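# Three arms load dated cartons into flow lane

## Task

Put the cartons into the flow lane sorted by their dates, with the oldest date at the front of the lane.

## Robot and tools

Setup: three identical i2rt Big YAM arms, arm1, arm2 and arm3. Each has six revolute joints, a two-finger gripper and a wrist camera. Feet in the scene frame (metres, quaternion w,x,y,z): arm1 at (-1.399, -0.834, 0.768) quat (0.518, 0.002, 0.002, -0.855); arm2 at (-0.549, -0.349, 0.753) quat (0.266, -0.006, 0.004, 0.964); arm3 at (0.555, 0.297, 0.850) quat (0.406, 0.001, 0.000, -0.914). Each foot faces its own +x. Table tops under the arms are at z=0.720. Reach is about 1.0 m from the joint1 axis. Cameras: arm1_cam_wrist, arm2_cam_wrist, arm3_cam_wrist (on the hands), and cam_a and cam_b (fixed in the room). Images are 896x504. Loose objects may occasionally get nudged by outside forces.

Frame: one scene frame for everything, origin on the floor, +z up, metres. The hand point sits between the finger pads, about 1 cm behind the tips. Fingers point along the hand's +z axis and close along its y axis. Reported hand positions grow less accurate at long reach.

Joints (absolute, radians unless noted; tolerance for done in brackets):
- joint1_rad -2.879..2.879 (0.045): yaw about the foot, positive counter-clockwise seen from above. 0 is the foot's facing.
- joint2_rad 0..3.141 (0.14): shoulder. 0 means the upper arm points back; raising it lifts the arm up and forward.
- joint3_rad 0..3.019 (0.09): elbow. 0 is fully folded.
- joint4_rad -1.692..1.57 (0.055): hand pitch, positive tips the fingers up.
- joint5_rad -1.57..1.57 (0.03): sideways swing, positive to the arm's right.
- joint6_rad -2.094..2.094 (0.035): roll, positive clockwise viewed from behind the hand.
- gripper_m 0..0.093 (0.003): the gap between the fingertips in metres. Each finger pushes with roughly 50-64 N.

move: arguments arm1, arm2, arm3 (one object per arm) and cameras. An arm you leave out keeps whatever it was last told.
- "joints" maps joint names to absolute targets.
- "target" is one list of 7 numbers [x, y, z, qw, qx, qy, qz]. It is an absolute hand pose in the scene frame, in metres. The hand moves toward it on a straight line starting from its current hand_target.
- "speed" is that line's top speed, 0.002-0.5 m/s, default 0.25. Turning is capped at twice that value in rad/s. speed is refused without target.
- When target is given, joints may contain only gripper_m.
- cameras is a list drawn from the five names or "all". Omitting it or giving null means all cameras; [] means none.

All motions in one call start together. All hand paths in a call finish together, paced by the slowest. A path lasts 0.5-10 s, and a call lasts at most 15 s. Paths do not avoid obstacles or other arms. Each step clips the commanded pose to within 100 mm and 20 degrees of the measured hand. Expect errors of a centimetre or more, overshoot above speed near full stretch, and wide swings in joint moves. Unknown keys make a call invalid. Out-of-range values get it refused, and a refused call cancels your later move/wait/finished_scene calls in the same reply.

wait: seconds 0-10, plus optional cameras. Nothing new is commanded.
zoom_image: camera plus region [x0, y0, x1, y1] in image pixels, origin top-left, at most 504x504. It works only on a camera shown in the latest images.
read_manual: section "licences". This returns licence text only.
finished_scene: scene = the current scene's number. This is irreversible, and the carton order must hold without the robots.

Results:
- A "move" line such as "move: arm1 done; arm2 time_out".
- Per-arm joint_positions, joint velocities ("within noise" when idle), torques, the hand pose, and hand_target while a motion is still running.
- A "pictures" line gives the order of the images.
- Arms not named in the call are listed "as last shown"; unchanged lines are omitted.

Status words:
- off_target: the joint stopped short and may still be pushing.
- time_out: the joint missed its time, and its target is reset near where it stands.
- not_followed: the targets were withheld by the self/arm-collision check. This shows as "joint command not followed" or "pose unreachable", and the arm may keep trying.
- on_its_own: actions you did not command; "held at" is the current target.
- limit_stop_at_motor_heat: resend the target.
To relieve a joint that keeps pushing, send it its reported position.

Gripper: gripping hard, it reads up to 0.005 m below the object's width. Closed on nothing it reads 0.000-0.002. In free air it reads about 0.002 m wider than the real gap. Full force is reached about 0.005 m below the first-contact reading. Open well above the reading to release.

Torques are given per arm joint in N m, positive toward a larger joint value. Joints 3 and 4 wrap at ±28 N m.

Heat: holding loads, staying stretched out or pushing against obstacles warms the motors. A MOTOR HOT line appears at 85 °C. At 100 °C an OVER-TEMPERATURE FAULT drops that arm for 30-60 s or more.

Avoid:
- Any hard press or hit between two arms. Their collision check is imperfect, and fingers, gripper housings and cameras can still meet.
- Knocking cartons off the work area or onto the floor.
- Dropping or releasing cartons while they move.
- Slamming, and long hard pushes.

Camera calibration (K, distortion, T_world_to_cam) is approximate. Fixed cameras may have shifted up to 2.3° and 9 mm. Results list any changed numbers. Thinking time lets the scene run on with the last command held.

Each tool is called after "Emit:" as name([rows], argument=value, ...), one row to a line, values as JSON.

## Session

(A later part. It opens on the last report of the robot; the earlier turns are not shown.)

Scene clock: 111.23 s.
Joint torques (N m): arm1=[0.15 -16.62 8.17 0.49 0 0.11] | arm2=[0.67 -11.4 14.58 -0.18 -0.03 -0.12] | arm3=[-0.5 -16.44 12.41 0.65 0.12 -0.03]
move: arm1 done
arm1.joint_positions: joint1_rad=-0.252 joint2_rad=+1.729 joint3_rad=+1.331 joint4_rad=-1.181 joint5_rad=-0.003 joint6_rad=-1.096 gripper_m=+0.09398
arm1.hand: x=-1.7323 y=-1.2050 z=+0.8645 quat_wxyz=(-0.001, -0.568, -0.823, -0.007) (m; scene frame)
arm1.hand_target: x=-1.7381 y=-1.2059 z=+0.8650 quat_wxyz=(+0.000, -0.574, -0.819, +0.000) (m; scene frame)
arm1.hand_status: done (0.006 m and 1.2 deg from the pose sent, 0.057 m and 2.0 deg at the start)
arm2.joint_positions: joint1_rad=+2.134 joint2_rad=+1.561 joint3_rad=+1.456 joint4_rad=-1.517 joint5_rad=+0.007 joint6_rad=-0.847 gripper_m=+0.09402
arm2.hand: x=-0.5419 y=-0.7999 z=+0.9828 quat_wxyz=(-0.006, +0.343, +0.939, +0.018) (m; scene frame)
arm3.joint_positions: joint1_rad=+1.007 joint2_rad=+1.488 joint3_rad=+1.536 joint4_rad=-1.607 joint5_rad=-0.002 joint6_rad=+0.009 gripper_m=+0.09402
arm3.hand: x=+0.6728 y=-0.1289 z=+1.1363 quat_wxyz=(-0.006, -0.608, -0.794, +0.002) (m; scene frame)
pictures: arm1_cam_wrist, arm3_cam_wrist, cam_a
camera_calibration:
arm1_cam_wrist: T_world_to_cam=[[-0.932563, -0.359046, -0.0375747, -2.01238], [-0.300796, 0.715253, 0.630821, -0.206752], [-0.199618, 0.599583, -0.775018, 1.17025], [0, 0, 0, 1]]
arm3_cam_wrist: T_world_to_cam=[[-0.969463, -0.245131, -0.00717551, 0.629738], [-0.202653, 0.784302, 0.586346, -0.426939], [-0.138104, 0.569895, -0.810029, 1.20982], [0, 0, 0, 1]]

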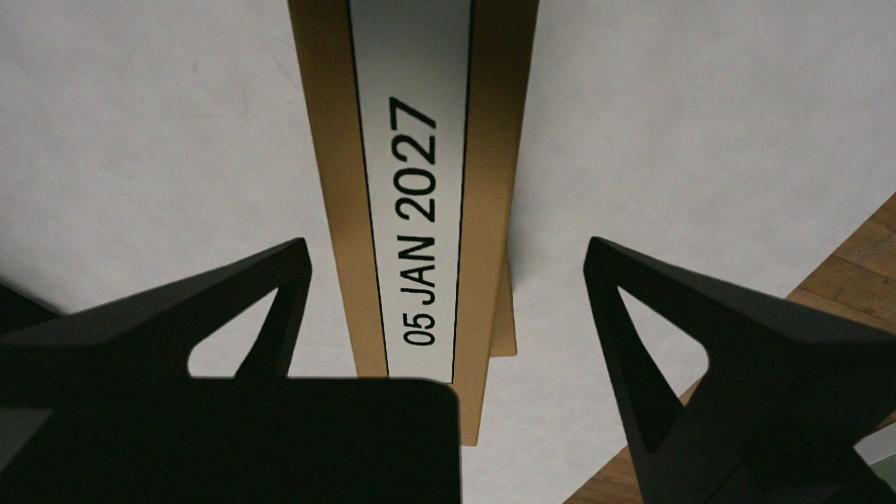

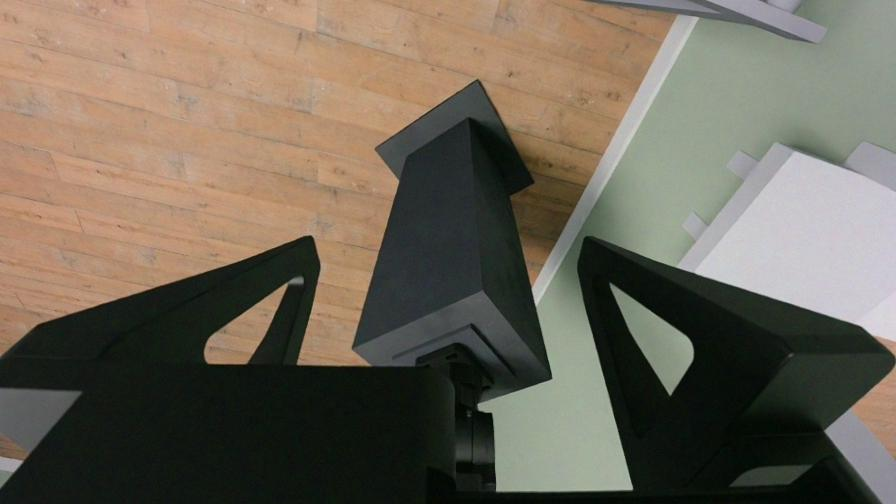

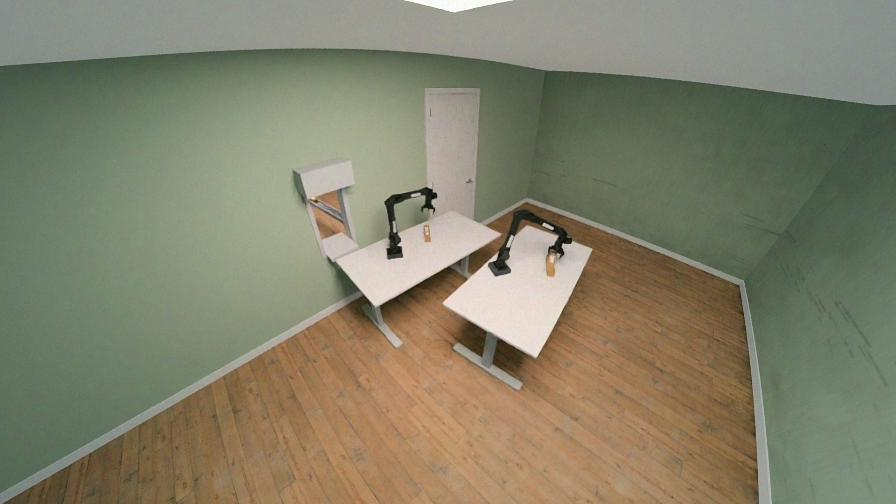

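Emit:
move(arm1={"target":[-1.734,-1.203,0.837,0,0.574,0.819,0],"speed":0.08}, cameras=[])

Emit:
move(arm1={"joints":{"gripper_m":0.052}}, cameras=["arm1_cam_wrist"])

Scene clock: 115.27 s.
move: arm1 done
arm1.hand_status: done (0.005 m and 0.9 deg from the pose sent, 0.028 m and 1.2 deg at the start)
pictures: none

Scene clock: 115.90 s.
Joint torques (N m): arm1=[0.32 -16.44 7.94 0.49 0.1 0.11] | arm2=[0.56 -11.34 14.61 -0.17 -0.03 -0.12] | arm3=[-0.38 -16.26 12.4 0.7 0.12 -0.03]
move: arm1 off_target
arm1.joint_positions: joint1_rad=-0.252 joint2_rad=+1.745 joint3_rad=+1.276 joint4_rad=-1.106 joint5_rad=-0.005 joint6_rad=-1.093 gripper_m=+0.05978
arm1.joint_status: gripper_m off_target (ended at +0.05982, target +0.05200)
arm1.hand: x=-1.7288 y=-1.2016 z=+0.8381 quat_wxyz=(-0.002, -0.569, -0.822, -0.005) (m; scene frame)
arm2.joint_positions: joint1_rad=+2.134 joint2_rad=+1.561 joint3_rad=+1.456 joint4_rad=-1.517 joint5_rad=+0.007 joint6_rad=-0.847 gripper_m=+0.09402
arm2.hand: x=-0.5419 y=-0.7999 z=+0.9828 quat_wxyz=(-0.006, +0.343, +0.939, +0.018) (m; scene frame)
arm3.joint_positions: joint1_rad=+1.007 joint2_rad=+1.488 joint3_rad=+1.536 joint4_rad=-1.607 joint5_rad=-0.002 joint6_rad=+0.009 gripper_m=+0.09402
arm3.hand: x=+0.6728 y=-0.1289 z=+1.1363 quat_wxyz=(-0.006, -0.608, -0.794, +0.002) (m; scene frame)
pictures: arm1_cam_wrist
camera_calibration:
arm1_cam_wrist: T_world_to_cam=[[-0.93383, -0.355981, -0.0352065, -2.00937], [-0.297767, 0.719014, 0.627976, -0.179286], [-0.198233, 0.596906, -0.777436, 1.14962], [0, 0, 0, 1]]

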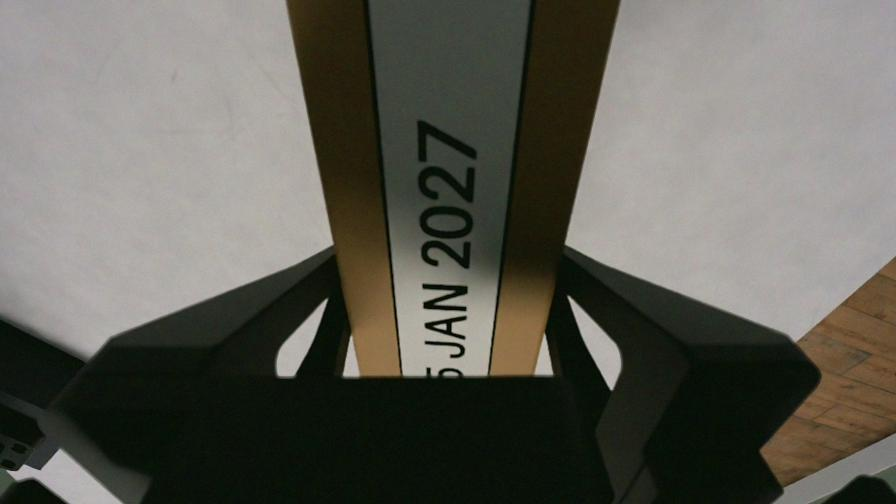

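Emit:
move(arm1={"target":[-1.68,-1.15,1.08,0,0.574,0.819,0]}, arm2={"joints":{"joint1_rad":2.45}}, cameras=["arm2_cam_wrist","arm1_cam_wrist","cam_a"])

Emit:
zoom_image(camera="cam_a", region=[530, 230, 580, 285])

Scene clock: 122.50 s.
Joint torques (N m): arm1=[0.97 -14.33 14.78 -0.55 -0.01 0.12] | arm2=[-0.62 -11.28 14.61 -0.17 -0.07 -0.11] | arm3=[-0.26 -16.32 12.4 0.7 0.13 -0.03]
move: arm1 off_target; arm2 done
arm1.joint_positions: joint1_rad=-0.252 joint2_rad=+1.449 joint3_rad=+1.475 joint4_rad=-1.669 joint5_rad=-0.003 joint6_rad=-1.086 gripper_m=+0.05978
arm1.hand: x=-1.6717 y=-1.1383 z=+1.0449 quat_wxyz=(-0.005, -0.572, -0.820, -0.038) (m; scene frame)
arm1.hand_target: x=-1.6784 y=-1.1481 z=+1.0795 quat_wxyz=(+0.000, -0.574, -0.819, +0.000) (m; scene frame)
arm1.hand_status: off_target (0.038 m and 4.4 deg from the pose sent, 0.252 m and 0.9 deg at the start)
arm2.joint_positions: joint1_rad=+2.459 joint2_rad=+1.561 joint3_rad=+1.456 joint4_rad=-1.517 joint5_rad=+0.008 joint6_rad=-0.848 gripper_m=+0.09402
arm2.joint_status: all done
arm2.hand: x=-0.3977 y=-0.7734 z=+0.9838 quat_wxyz=(-0.011, +0.186, +0.982, +0.015) (m; scene frame)
arm3: as last shown
arm3.joint_positions: joint1_rad=+1.007 joint2_rad=+1.488 joint3_rad=+1.536 joint4_rad=-1.607 joint5_rad=-0.002 joint6_rad=+0.008 gripper_m=+0.09402
pictures: arm1_cam_wrist, arm2_cam_wrist, cam_a
camera_calibration:
arm1_cam_wrist: T_world_to_cam=[[-0.933622, -0.345888, -0.0933348, -1.85365], [-0.32015, 0.688573, 0.65067, -0.433504], [-0.160791, 0.637361, -0.753603, 1.36768], [0, 0, 0, 1]]
arm2_cam_wrist: T_world_to_cam=[[-0.360915, -0.932519, -0.0121966, -0.854706], [-0.757526, 0.285509, 0.587059, -0.650044], [-0.543962, 0.221118, -0.809452, 0.873894], [0, 0, 0, 1]]

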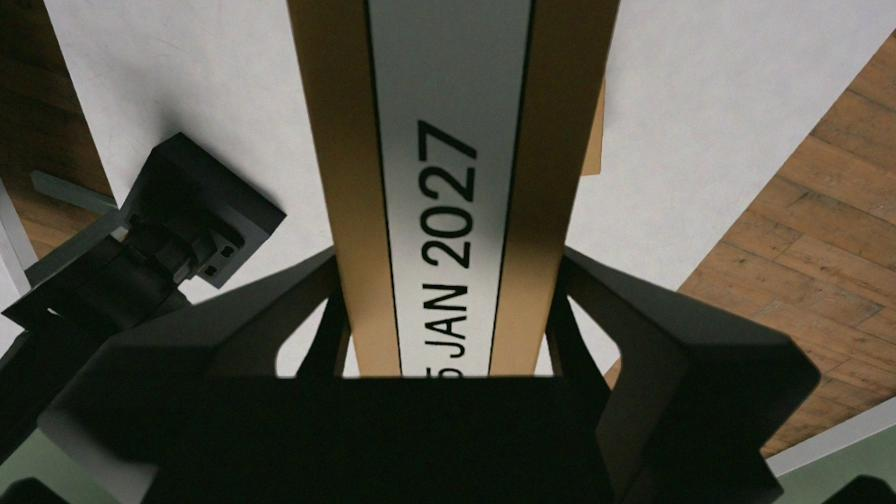

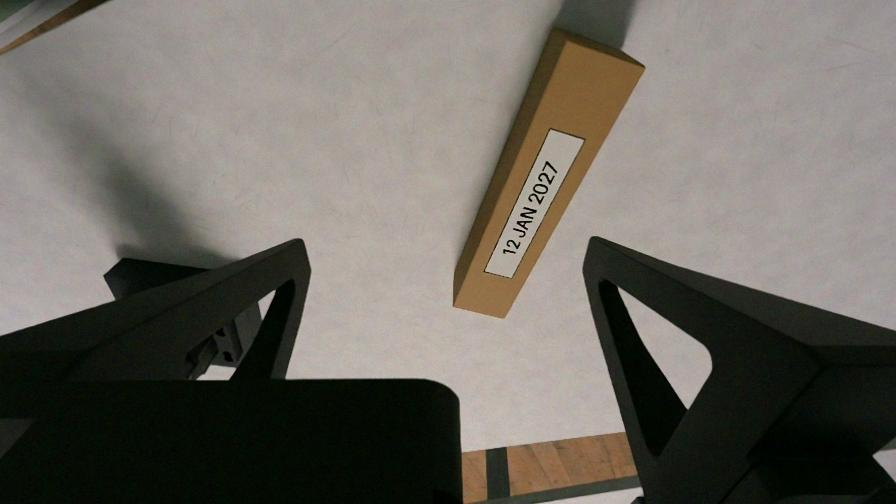

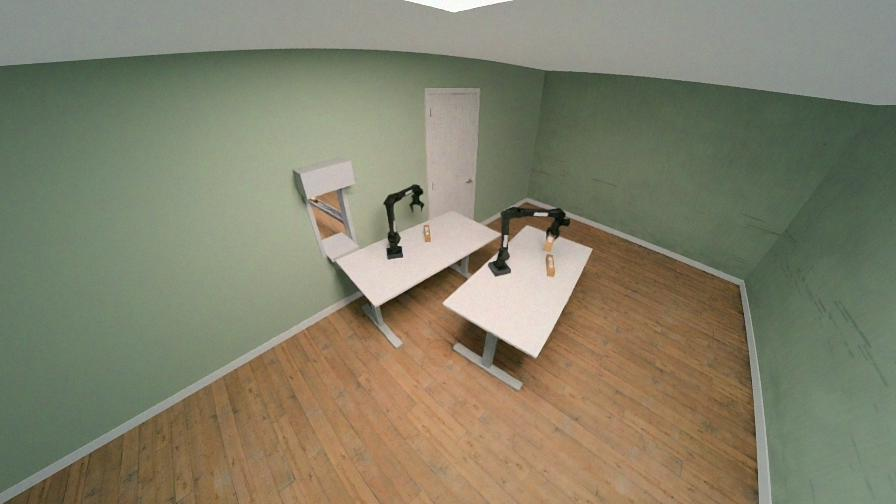

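Scaled by 9.164 from the camera's 896x504 image, which has a finer 1280x720 frame.

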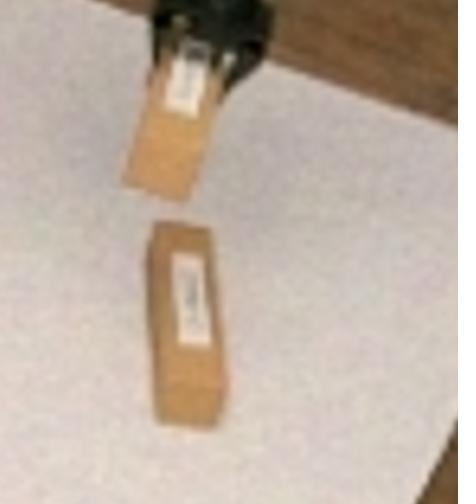

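Emit:
move(arm1={"joints":{"joint1_rad":2.33}}, cameras=[])

Emit:
move(arm1={"target":[-0.88,-0.69,0.94,0,-0.669,0.743,0]}, cameras=["arm1_cam_wrist","arm2_cam_wrist","cam_a"])

Scene clock: 128.90 s.
move: arm1 done
arm1.joint_status: all done
pictures: none

Scene clock: 130.57 s.
Joint torques (N m): arm1=[-0.26 -21.3 13.64 0.1 -0.03 -0.09] | arm2=[-0.62 -11.34 14.61 -0.17 -0.08 -0.12] | arm3=[-0.5 -16.21 12.41 0.72 0.12 -0.02]
Heat: arm1: hottest joint3_rad 44 °C; arm2: hottest joint3_rad 47 °C; arm3: hottest joint3_rad 39 °C.
move: arm1 off_target
arm1.joint_positions: joint1_rad=+2.342 joint2_rad=+1.800 joint3_rad=+1.501 joint4_rad=-1.390 joint5_rad=+0.006 joint6_rad=-1.182 gripper_m=+0.05982
arm1.hand: x=-0.9096 y=-0.6904 z=+0.8964 quat_wxyz=(+0.052, +0.670, -0.740, -0.024) (m; scene frame)
arm1.hand_target: x=-0.8834 y=-0.6910 z=+0.9407 quat_wxyz=(+0.000, +0.669, -0.743, +0.001) (m; scene frame)
arm1.hand_status: off_target (0.053 m and 6.6 deg from the pose sent, 0.167 m and 6.9 deg at the start)
arm2.joint_positions: joint1_rad=+2.459 joint2_rad=+1.561 joint3_rad=+1.456 joint4_rad=-1.517 joint5_rad=+0.008 joint6_rad=-0.848 gripper_m=+0.09402
arm2.hand: x=-0.3977 y=-0.7734 z=+0.9838 quat_wxyz=(-0.011, +0.186, +0.982, +0.015) (m; scene frame)
arm3.joint_positions: joint1_rad=+1.007 joint2_rad=+1.488 joint3_rad=+1.536 joint4_rad=-1.607 joint5_rad=-0.002 joint6_rad=+0.008 gripper_m=+0.09402
arm3.hand: x=+0.6728 y=-0.1289 z=+1.1363 quat_wxyz=(-0.006, -0.608, -0.794, +0.002) (m; scene frame)
pictures: arm1_cam_wrist, arm2_cam_wrist, cam_a
camera_calibration:
arm1_cam_wrist: T_world_to_cam=[[0.986765, -0.0970153, -0.129936, 0.950356], [0.0120684, -0.755133, 0.655461, -1.10015], [-0.161709, -0.648353, -0.743968, 0.195711], [0, 0, 0, 1]]
arm2_cam_wrist: T_world_to_cam=[[-0.360915, -0.932519, -0.0121966, -0.854706], [-0.757526, 0.285509, 0.587059, -0.650044], [-0.543962, 0.221118, -0.809452, 0.873894], [0, 0, 0, 1]]

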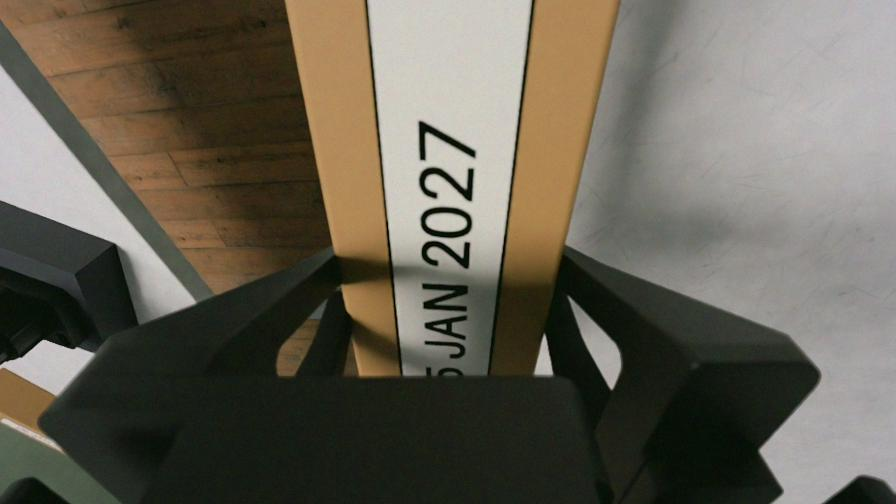

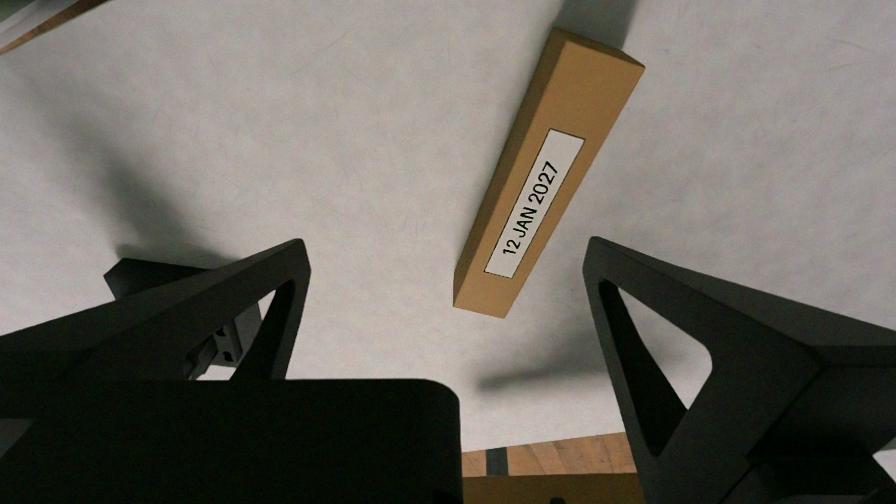

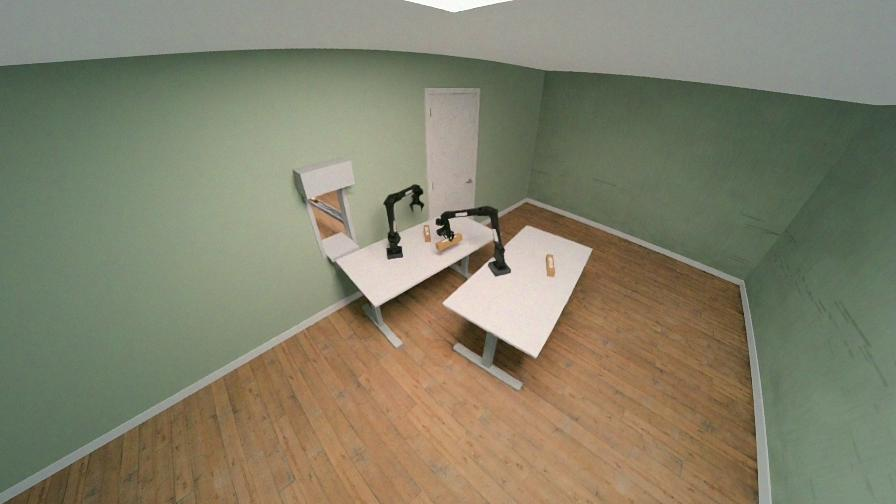

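Emit:
move(arm1={"target":[-0.84,-0.69,0.86,0,-0.669,0.743,0],"speed":0.15}, cameras=["cam_a"])

Emit:
move(arm1={"target":[-0.84,-0.69,0.825,0,-0.669,0.743,0],"speed":0.1}, cameras=["cam_a","arm1_cam_wrist"])

Emit:
zoom_image(camera="cam_a", region=[410, 190, 520, 280])

Scene clock: 134.77 s.
move: arm1 off_target
arm1.hand_status: off_target (0.054 m and 6.3 deg from the pose sent, 0.079 m and 6.6 deg at the start)
pictures: cam_a

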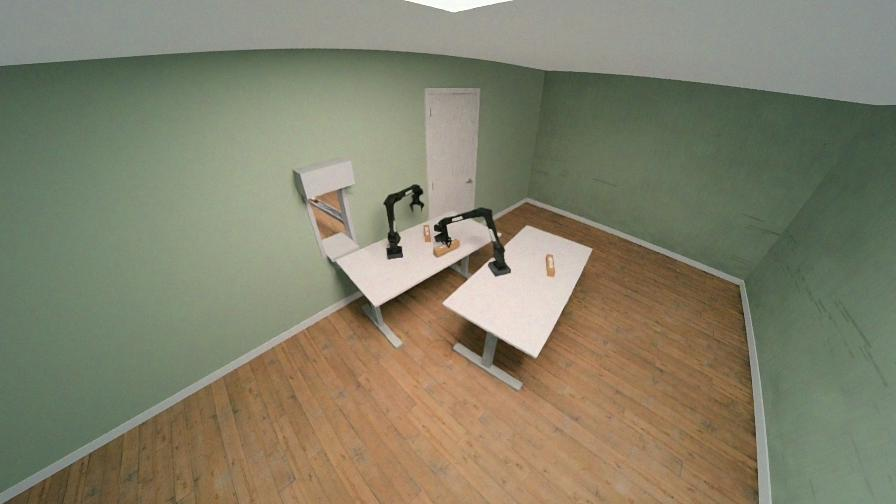

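Scene clock: 135.90 s.
Joint torques (N m): arm1=[-0.21 -22.18 9.85 0.25 -0.06 -0.06] | arm2=[-0.62 -11.28 14.61 -0.17 -0.08 -0.11] | arm3=[-0.15 -16.21 12.44 0.68 0.12 -0.03]
move: arm1 off_target
arm1.joint_positions: joint1_rad=+2.321 joint2_rad=+1.982 joint3_rad=+1.511 joint4_rad=-1.167 joint5_rad=+0.006 joint6_rad=-1.202 gripper_m=+0.05982
arm1.hand: x=-0.8591 y=-0.6867 z=+0.8013 quat_wxyz=(+0.029, +0.671, -0.741, -0.014) (m; scene frame)
arm1.hand_target: x=-0.8408 y=-0.6904 z=+0.8253 quat_wxyz=(+0.000, +0.669, -0.743, +0.000) (m; scene frame)
arm1.hand_status: off_target (0.031 m and 3.7 deg from the pose sent, 0.035 m and 6.3 deg at the start)
arm2.joint_positions: joint1_rad=+2.459 joint2_rad=+1.561 joint3_rad=+1.456 joint4_rad=-1.517 joint5_rad=+0.008 joint6_rad=-0.848 gripper_m=+0.09402
arm2.hand: x=-0.3977 y=-0.7734 z=+0.9838 quat_wxyz=(-0.011, +0.186, +0.982, +0.015) (m; scene frame)
arm3.joint_positions: joint1_rad=+1.007 joint2_rad=+1.488 joint3_rad=+1.536 joint4_rad=-1.607 joint5_rad=-0.002 joint6_rad=+0.008 gripper_m=+0.09402
arm3.hand: x=+0.6728 y=-0.1289 z=+1.1363 quat_wxyz=(-0.006, -0.608, -0.794, +0.002) (m; scene frame)
pictures: arm1_cam_wrist, cam_a
camera_calibration:
arm1_cam_wrist: T_world_to_cam=[[0.991947, -0.0952454, -0.083486, 0.856912], [-0.0193652, -0.765461, 0.64319, -1.05986], [-0.125166, -0.636394, -0.761141, 0.18888], [0, 0, 0, 1]]

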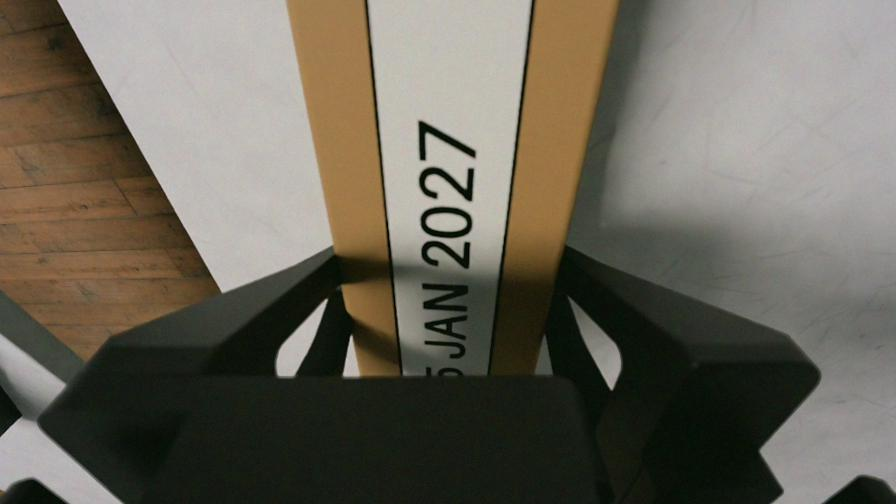

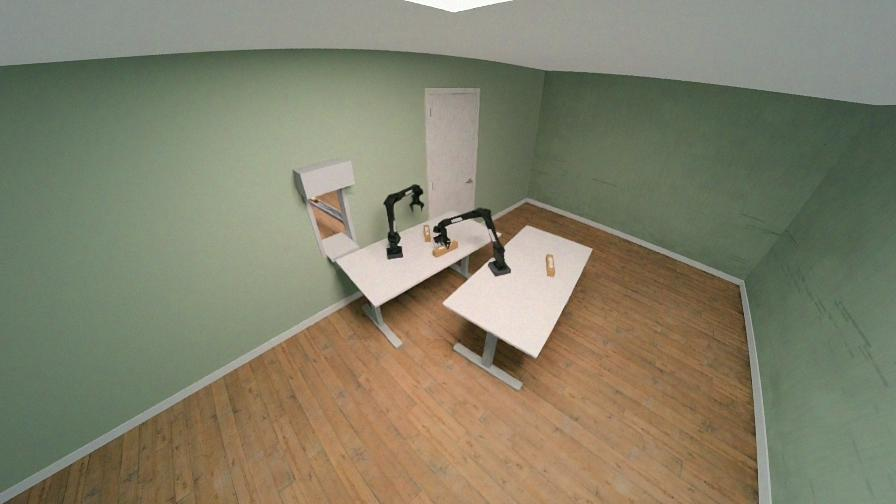

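Scaled by 4.582 from the camera's 896x504 image, which has a finer 1280x720 frame.

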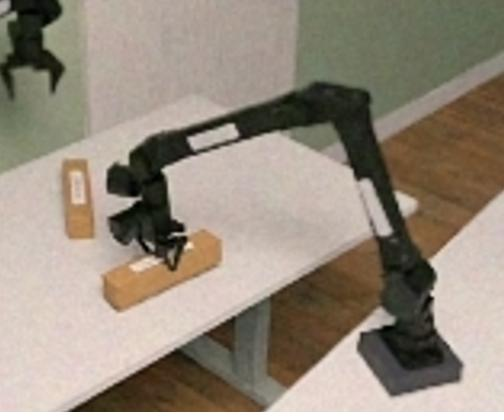

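Emit:
move(arm1={"target":[-0.84,-0.69,0.795,0,-0.669,0.743,0],"speed":0.05}, cameras=[])

Emit:
move(arm1={"target":[-0.84,-0.69,0.78,0,-0.669,0.743,0],"speed":0.05}, cameras=["cam_a"])

Emit:
zoom_image(camera="cam_a", region=[410, 210, 470, 270])

Scene clock: 139.90 s.
move: arm1 off_target
arm1.hand_status: off_target (0.015 m and 1.9 deg from the pose sent, 0.020 m and 3.7 deg at the start)
pictures: none

Scene clock: 140.87 s.
Joint torques (N m): arm1=[-0.26 -20.13 7.45 1.24 -0.03 -0.04] | arm2=[-0.62 -11.28 14.63 -0.16 -0.08 -0.11] | arm3=[-0.15 -16.26 12.45 0.64 0.11 -0.03]
move: arm1 off_target
arm1.joint_positions: joint1_rad=+2.321 joint2_rad=+2.005 joint3_rad=+1.497 joint4_rad=-1.096 joint5_rad=+0.005 joint6_rad=-1.206 gripper_m=+0.05982
arm1.hand: x=-0.8504 y=-0.6840 z=+0.7834 quat_wxyz=(+0.013, +0.672, -0.740, -0.007) (m; scene frame)
arm1.hand_target: x=-0.8402 y=-0.6902 z=+0.7802 quat_wxyz=(+0.000, +0.669, -0.743, +0.000) (m; scene frame)
arm1.hand_status: off_target (0.013 m and 1.8 deg from the pose sent, 0.013 m and 1.9 deg at the start)
arm2.joint_positions: joint1_rad=+2.459 joint2_rad=+1.561 joint3_rad=+1.456 joint4_rad=-1.517 joint5_rad=+0.008 joint6_rad=-0.848 gripper_m=+0.09402
arm2.hand: x=-0.3977 y=-0.7734 z=+0.9838 quat_wxyz=(-0.011, +0.186, +0.982, +0.015) (m; scene frame)
arm3.joint_positions: joint1_rad=+1.007 joint2_rad=+1.488 joint3_rad=+1.536 joint4_rad=-1.607 joint5_rad=-0.002 joint6_rad=+0.008 gripper_m=+0.09402
arm3.hand: x=+0.6728 y=-0.1289 z=+1.1363 quat_wxyz=(-0.006, -0.608, -0.794, +0.002) (m; scene frame)
pictures: cam_a

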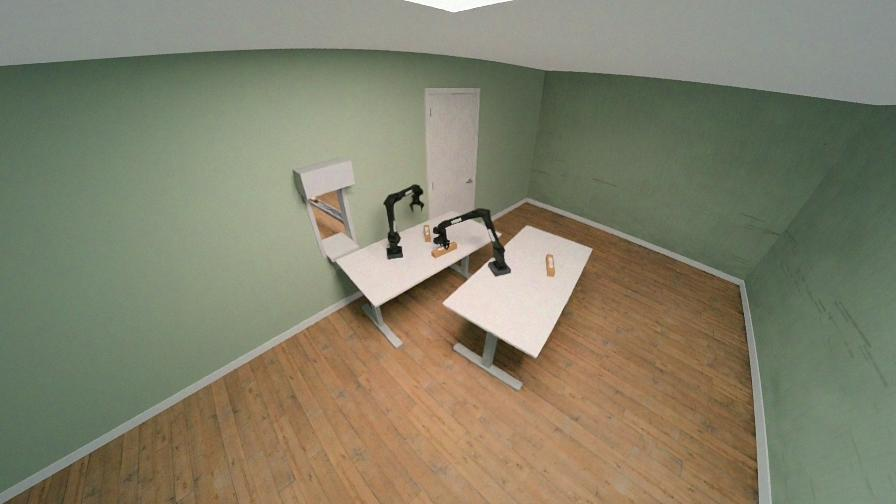

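Scaled by 8.400 from the camera's 896x504 image, which has a finer 1280x720 frame.

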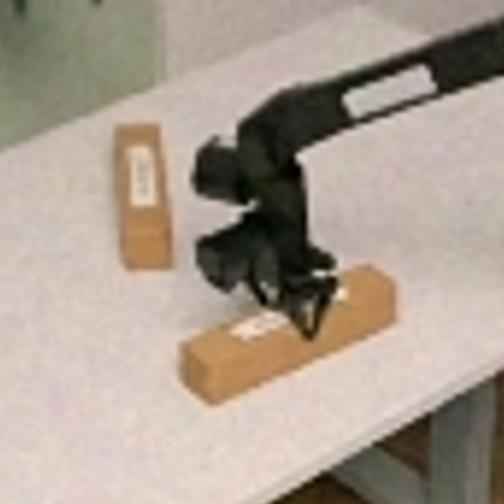

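Emit:
move(arm1={"joints":{"gripper_m":0.093}}, cameras=[])

Emit:
move(arm1={"target":[-0.9,-0.7,1.1,0,-0.669,0.743,0]}, cameras=[])

Emit:
move(arm1={"joints":{"joint1_rad":-0.25,"joint6_rad":-1.1}}, cameras=[])

Emit:
move(arm1={"target":[-1.69,-1.18,1.05,0,0.574,0.819,0]}, arm2={"joints":{"joint1_rad":1.6}}, cameras=["arm1_cam_wrist","arm2_cam_wrist"])

Scene clock: 144.23 s.
move: arm1 done
arm1.joint_status: all done
pictures: none

Scene clock: 146.33 s.
move: arm1 off_target
arm1.hand_status: off_target (0.020 m and 2.5 deg from the pose sent, 0.323 m and 0.7 deg at the start; a joint's target at an end of its range on 25 of 63 steps)
pictures: none

Scene clock: 149.23 s.
move: arm1 done
arm1.joint_status: all done
pictures: none

Scene clock: 150.70 s.
Joint torques (N m): arm1=[1.85 -16.26 8.85 0.4 -0.08 0.11] | arm2=[-0.03 -11.63 14.58 -0.18 -0.14 -0.11] | arm3=[-0.26 -16.21 12.44 0.68 0.11 -0.02]
move: arm1 off_target; arm2 done
arm1.joint_positions: joint1_rad=-0.234 joint2_rad=+1.530 joint3_rad=+1.560 joint4_rad=-1.625 joint5_rad=-0.001 joint6_rad=-1.058 gripper_m=+0.09295
arm1.hand: x=-1.6947 y=-1.1750 z=+1.0421 quat_wxyz=(-0.001, -0.576, -0.817, -0.015) (m; scene frame)
arm1.hand_target: x=-1.6900 y=-1.1799 z=+1.0501 quat_wxyz=(+0.000, -0.574, -0.819, +0.000) (m; scene frame)
arm1.hand_status: off_target (0.011 m and 1.8 deg from the pose sent, 0.067 m and 1.9 deg at the start)
arm2.joint_positions: joint1_rad=+1.602 joint2_rad=+1.563 joint3_rad=+1.456 joint4_rad=-1.517 joint5_rad=+0.010 joint6_rad=-0.848 gripper_m=+0.09403
arm2.joint_status: all done
arm2.hand: x=-0.7734 y=-0.7418 z=+0.9791 quat_wxyz=(-0.001, +0.577, +0.817, +0.023) (m; scene frame)
arm3.joint_positions: joint1_rad=+1.007 joint2_rad=+1.488 joint3_rad=+1.536 joint4_rad=-1.607 joint5_rad=-0.002 joint6_rad=+0.008 gripper_m=+0.09402
arm3.hand: x=+0.6728 y=-0.1289 z=+1.1363 quat_wxyz=(-0.006, -0.608, -0.794, +0.002) (m; scene frame)
pictures: arm1_cam_wrist, arm2_cam_wrist
camera_calibration:
arm1_cam_wrist: T_world_to_cam=[[-0.939616, -0.338462, -0.0506545, -1.93402], [-0.291213, 0.712986, 0.637844, -0.322713], [-0.17977, 0.61408, -0.768498, 1.34122], [0, 0, 0, 1]]
arm2_cam_wrist: T_world_to_cam=[[-0.940699, -0.338324, -0.0249523, -0.956001], [-0.287521, 0.756081, 0.58794, -0.229112], [-0.180048, 0.560248, -0.80852, 1.19089], [0, 0, 0, 1]]

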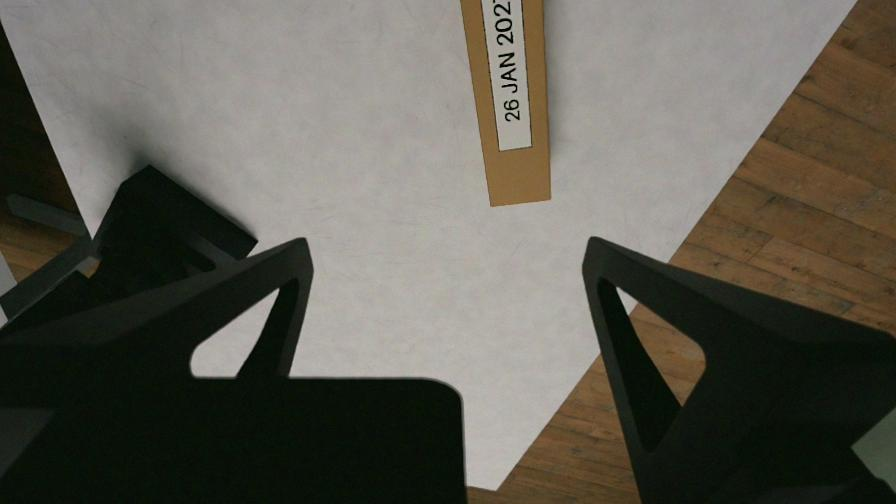

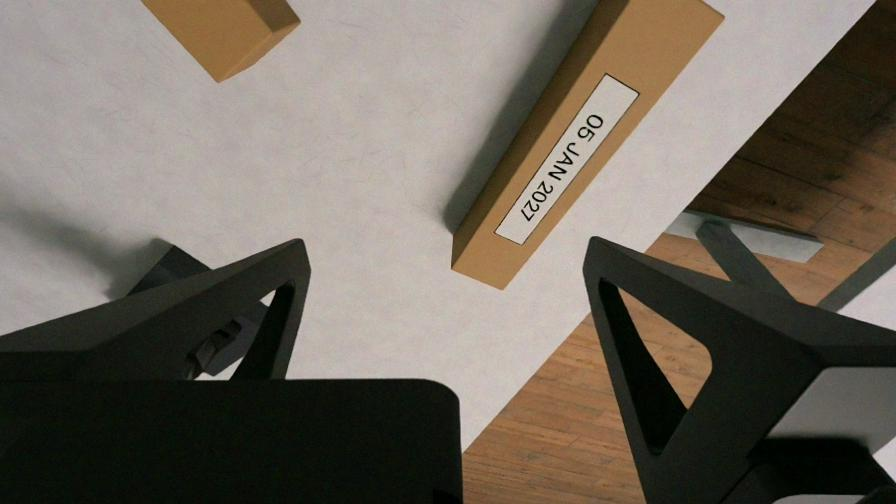

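Emit:
move(arm2={"target":[-0.873,-0.733,0.85,0,0.752,0.659,0]}, arm1={"target":[-1.733,-1.19,0.87,0,0.4962,0.868,0]}, arm3={"joints":{"joint1_rad":-0.46}}, cameras=["arm1_cam_wrist","arm2_cam_wrist"])

Scene clock: 162.00 s.
Joint torques (N m): arm1=[-0.5 -16.44 8.29 0.49 -0.07 -0.05] | arm2=[-0.26 -13.1 8.25 0.77 -0.02 0.13] | arm3=[0.79 -16.38 12.37 0.55 -0.01 -0.03]
move: arm1 done; arm2 off_target; arm3 done
arm1.joint_positions: joint1_rad=-0.258 joint2_rad=+1.691 joint3_rad=+1.287 joint4_rad=-1.181 joint5_rad=-0.001 joint6_rad=-1.277 gripper_m=+0.09295
arm1.hand: x=-1.7238 y=-1.1908 z=+0.8670 quat_wxyz=(-0.002, -0.494, -0.870, -0.010) (m; scene frame)
arm1.hand_target: x=-1.7329 y=-1.1899 z=+0.8699 quat_wxyz=(+0.000, -0.496, -0.868, +0.000) (m; scene frame)
arm1.hand_status: done (0.010 m and 1.2 deg from the pose sent, 0.177 m and 11.0 deg at the start)
arm2.joint_positions: joint1_rad=+1.423 joint2_rad=+1.725 joint3_rad=+1.347 joint4_rad=-1.178 joint5_rad=+0.013 joint6_rad=-0.573 gripper_m=+0.09403
arm2.hand: x=-0.8727 y=-0.7370 z=+0.8622 quat_wxyz=(+0.002, +0.747, +0.665, -0.009) (m; scene frame)
arm2.hand_target: x=-0.8728 y=-0.7328 z=+0.8501 quat_wxyz=(+0.000, +0.752, +0.659, +0.000) (m; scene frame)
arm2.hand_status: off_target (0.013 m and 1.4 deg from the pose sent, 0.163 m and 27.2 deg at the start)
arm3.joint_positions: joint1_rad=-0.467 joint2_rad=+1.488 joint3_rad=+1.536 joint4_rad=-1.606 joint5_rad=+0.002 joint6_rad=+0.007 gripper_m=+0.09404
arm3.joint_status: all done
arm3.hand: x=+0.1405 y=+0.1382 z=+1.1352 quat_wxyz=(-0.001, -0.984, -0.180, +0.006) (m; scene frame)
pictures: arm1_cam_wrist, arm2_cam_wrist
camera_calibration:
arm1_cam_wrist: T_world_to_cam=[[-0.855761, -0.515517, -0.0437712, -2.04786], [-0.423624, 0.649615, 0.631303, -0.50625], [-0.297013, 0.558787, -0.7743, 0.948275], [0, 0, 0, 1]]
arm2_cam_wrist: T_world_to_cam=[[-0.993677, 0.110154, 0.0217229, -0.806686], [0.103779, 0.827297, 0.552095, 0.232293], [0.042844, 0.550859, -0.833498, 1.28495], [0, 0, 0, 1]]

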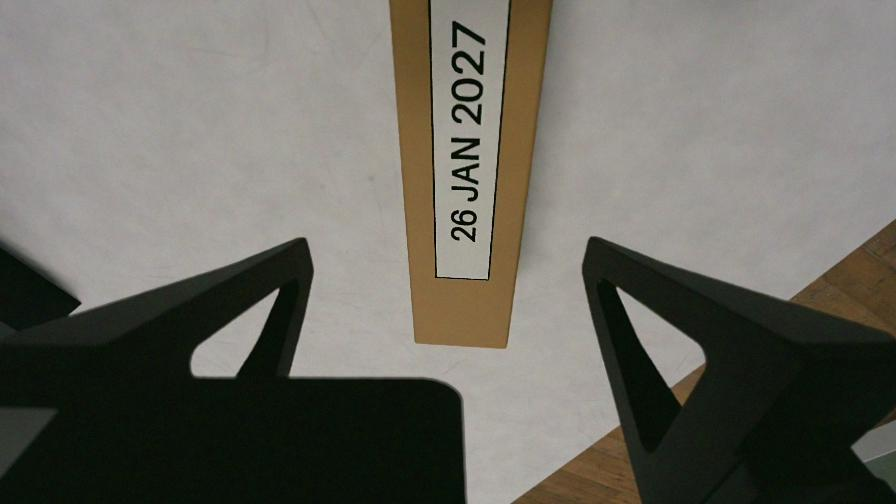

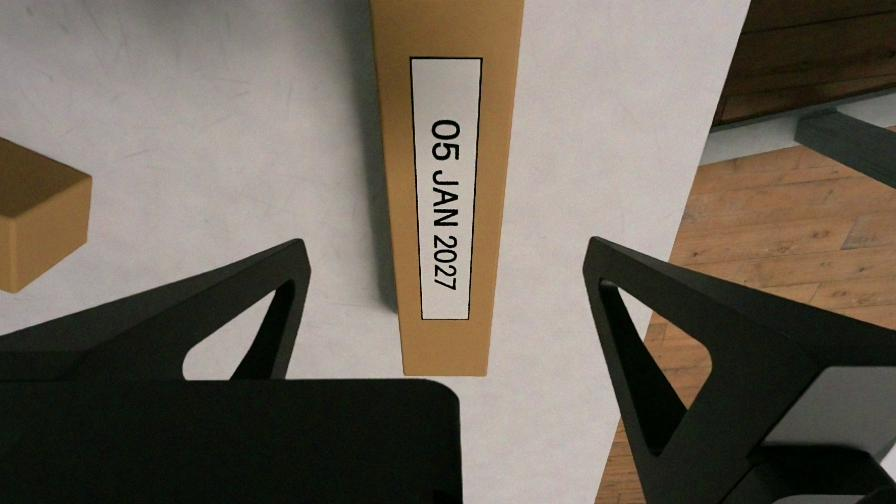

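Emit:
move(arm2={"target":[-0.873,-0.73,0.757,0,0.752,0.659,0],"speed":0.12}, arm1={"target":[-1.742,-1.19,0.782,0,0.4962,0.868,0],"speed":0.12}, cameras=["arm1_cam_wrist","arm2_cam_wrist"])

Emit:
move(arm2={"joints":{"gripper_m":0.052}}, arm1={"joints":{"gripper_m":0.052}}, cameras=["arm1_cam_wrist","arm2_cam_wrist","arm3_cam_wrist"])

Scene clock: 166.80 s.
move: arm1 done; arm2 off_target
arm1.hand_status: done (0.009 m and 0.8 deg from the pose sent, 0.087 m and 1.2 deg at the start)
arm2.hand_status: off_target (0.015 m and 1.5 deg from the pose sent, 0.106 m and 1.4 deg at the start)
pictures: arm1_cam_wrist, arm2_cam_wrist
camera_calibration:
arm1_cam_wrist: T_world_to_cam=[[-0.855196, -0.517096, -0.0353811, -2.06807], [-0.42094, 0.653097, 0.629503, -0.445678], [-0.302406, 0.553242, -0.776192, 0.866765], [0, 0, 0, 1]]
arm2_cam_wrist: T_world_to_cam=[[-0.993515, 0.111363, 0.0229561, -0.803983], [0.105547, 0.828147, 0.550484, 0.287331], [0.0422926, 0.549336, -0.83453, 1.20768], [0, 0, 0, 1]]

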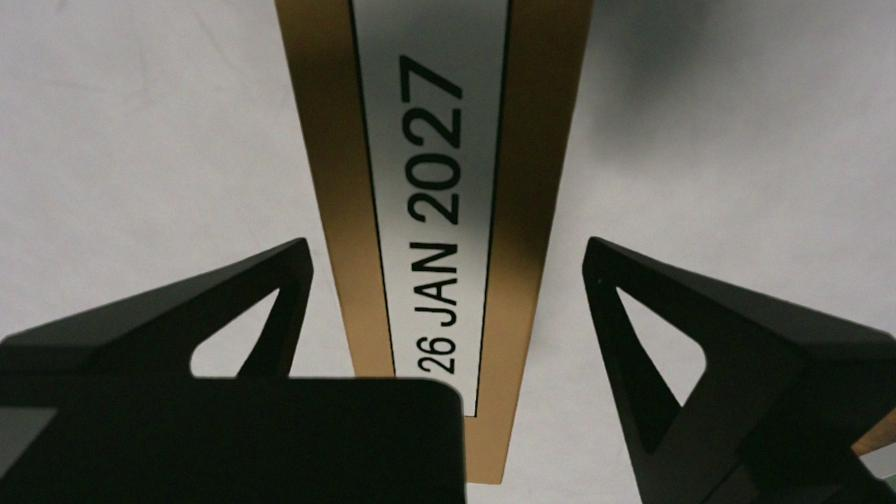

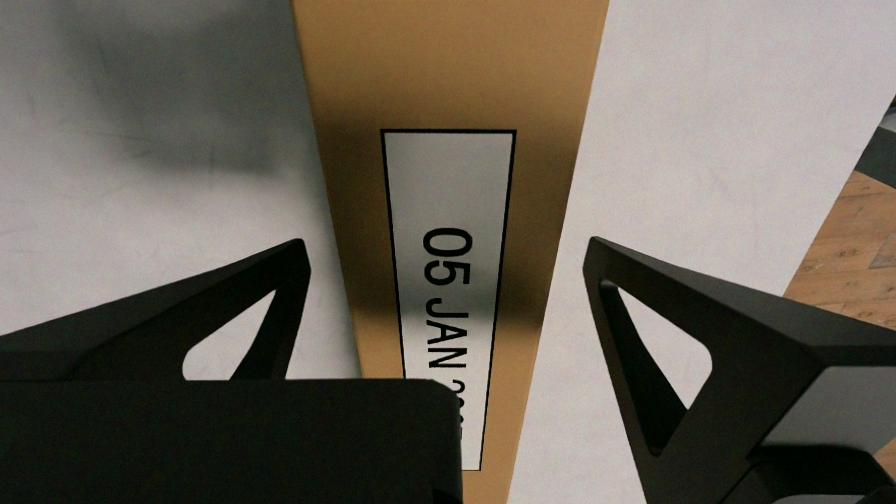

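Scene clock: 167.40 s.
Joint torques (N m): arm1=[-0.56 -16.79 7.23 0.47 -0.02 -0.06] | arm2=[-0.56 -13.74 7.17 0.79 -0.05 0.03] | arm3=[0.91 -16.44 12.4 0.61 -0.02 -0.02]
move: arm1 off_target; arm2 off_target
arm1.joint_positions: joint1_rad=-0.269 joint2_rad=+1.813 joint3_rad=+1.203 joint4_rad=-0.969 joint5_rad=-0.002 joint6_rad=-1.291 gripper_m=+0.05963
arm1.joint_status: gripper_m off_target (ended at +0.05966, target +0.05200)
arm1.hand: x=-1.7327 y=-1.1923 z=+0.7823 quat_wxyz=(-0.002, -0.493, -0.870, -0.006) (m; scene frame)
arm2.joint_positions: joint1_rad=+1.422 joint2_rad=+1.837 joint3_rad=+1.234 joint4_rad=-0.950 joint5_rad=+0.014 joint6_rad=-0.572 gripper_m=+0.05979
arm2.joint_status: gripper_m off_target (ended at +0.05981, target +0.05200)
arm2.hand: x=-0.8723 y=-0.7379 z=+0.7699 quat_wxyz=(+0.002, +0.747, +0.665, -0.010) (m; scene frame)
arm3.joint_positions: joint1_rad=-0.467 joint2_rad=+1.488 joint3_rad=+1.536 joint4_rad=-1.606 joint5_rad=+0.002 joint6_rad=+0.007 gripper_m=+0.09404
arm3.hand: x=+0.1405 y=+0.1382 z=+1.1352 quat_wxyz=(-0.001, -0.984, -0.180, +0.006) (m; scene frame)
pictures: arm1_cam_wrist, arm2_cam_wrist, arm3_cam_wrist
camera_calibration:
arm1_cam_wrist: T_world_to_cam=[[-0.854742, -0.517721, -0.0371627, -2.06592], [-0.422612, 0.652575, 0.628924, -0.448436], [-0.301356, 0.553273, -0.776578, 0.868533], [0, 0, 0, 1]]
arm2_cam_wrist: T_world_to_cam=[[-0.993493, 0.11138, 0.0238031, -0.804765], [0.106022, 0.82804, 0.550553, 0.287621], [0.0416106, 0.549494, -0.834461, 1.20715], [0, 0, 0, 1]]
arm3_cam_wrist: T_world_to_cam=[[-0.339418, 0.940634, -0.00185341, -0.0792974], [0.76142, 0.275906, 0.586613, -0.809209], [0.5523, 0.197696, -0.809865, 0.937479], [0, 0, 0, 1]]

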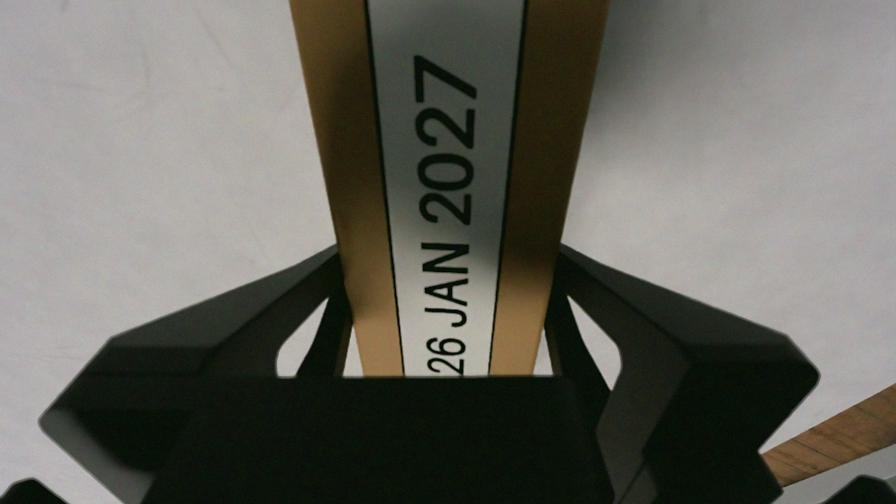

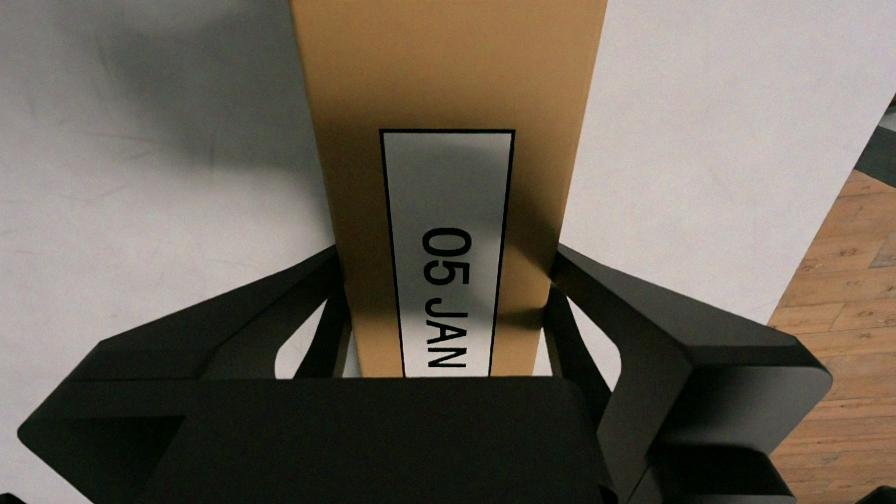

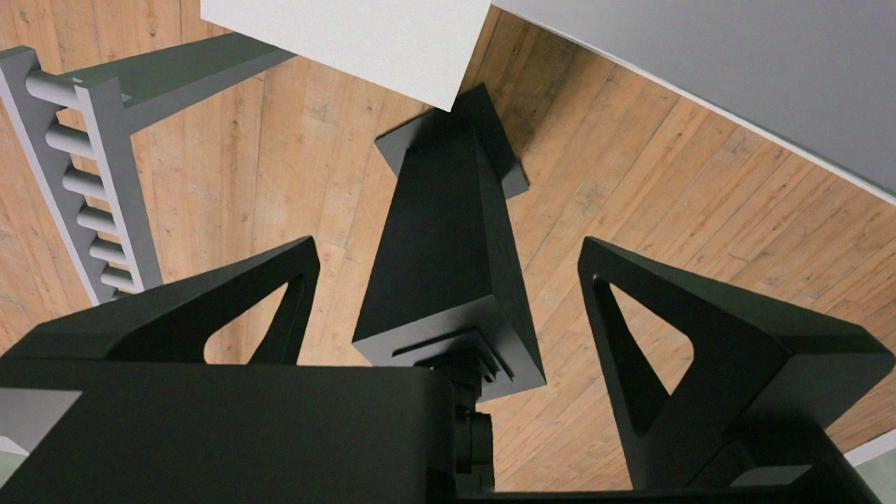

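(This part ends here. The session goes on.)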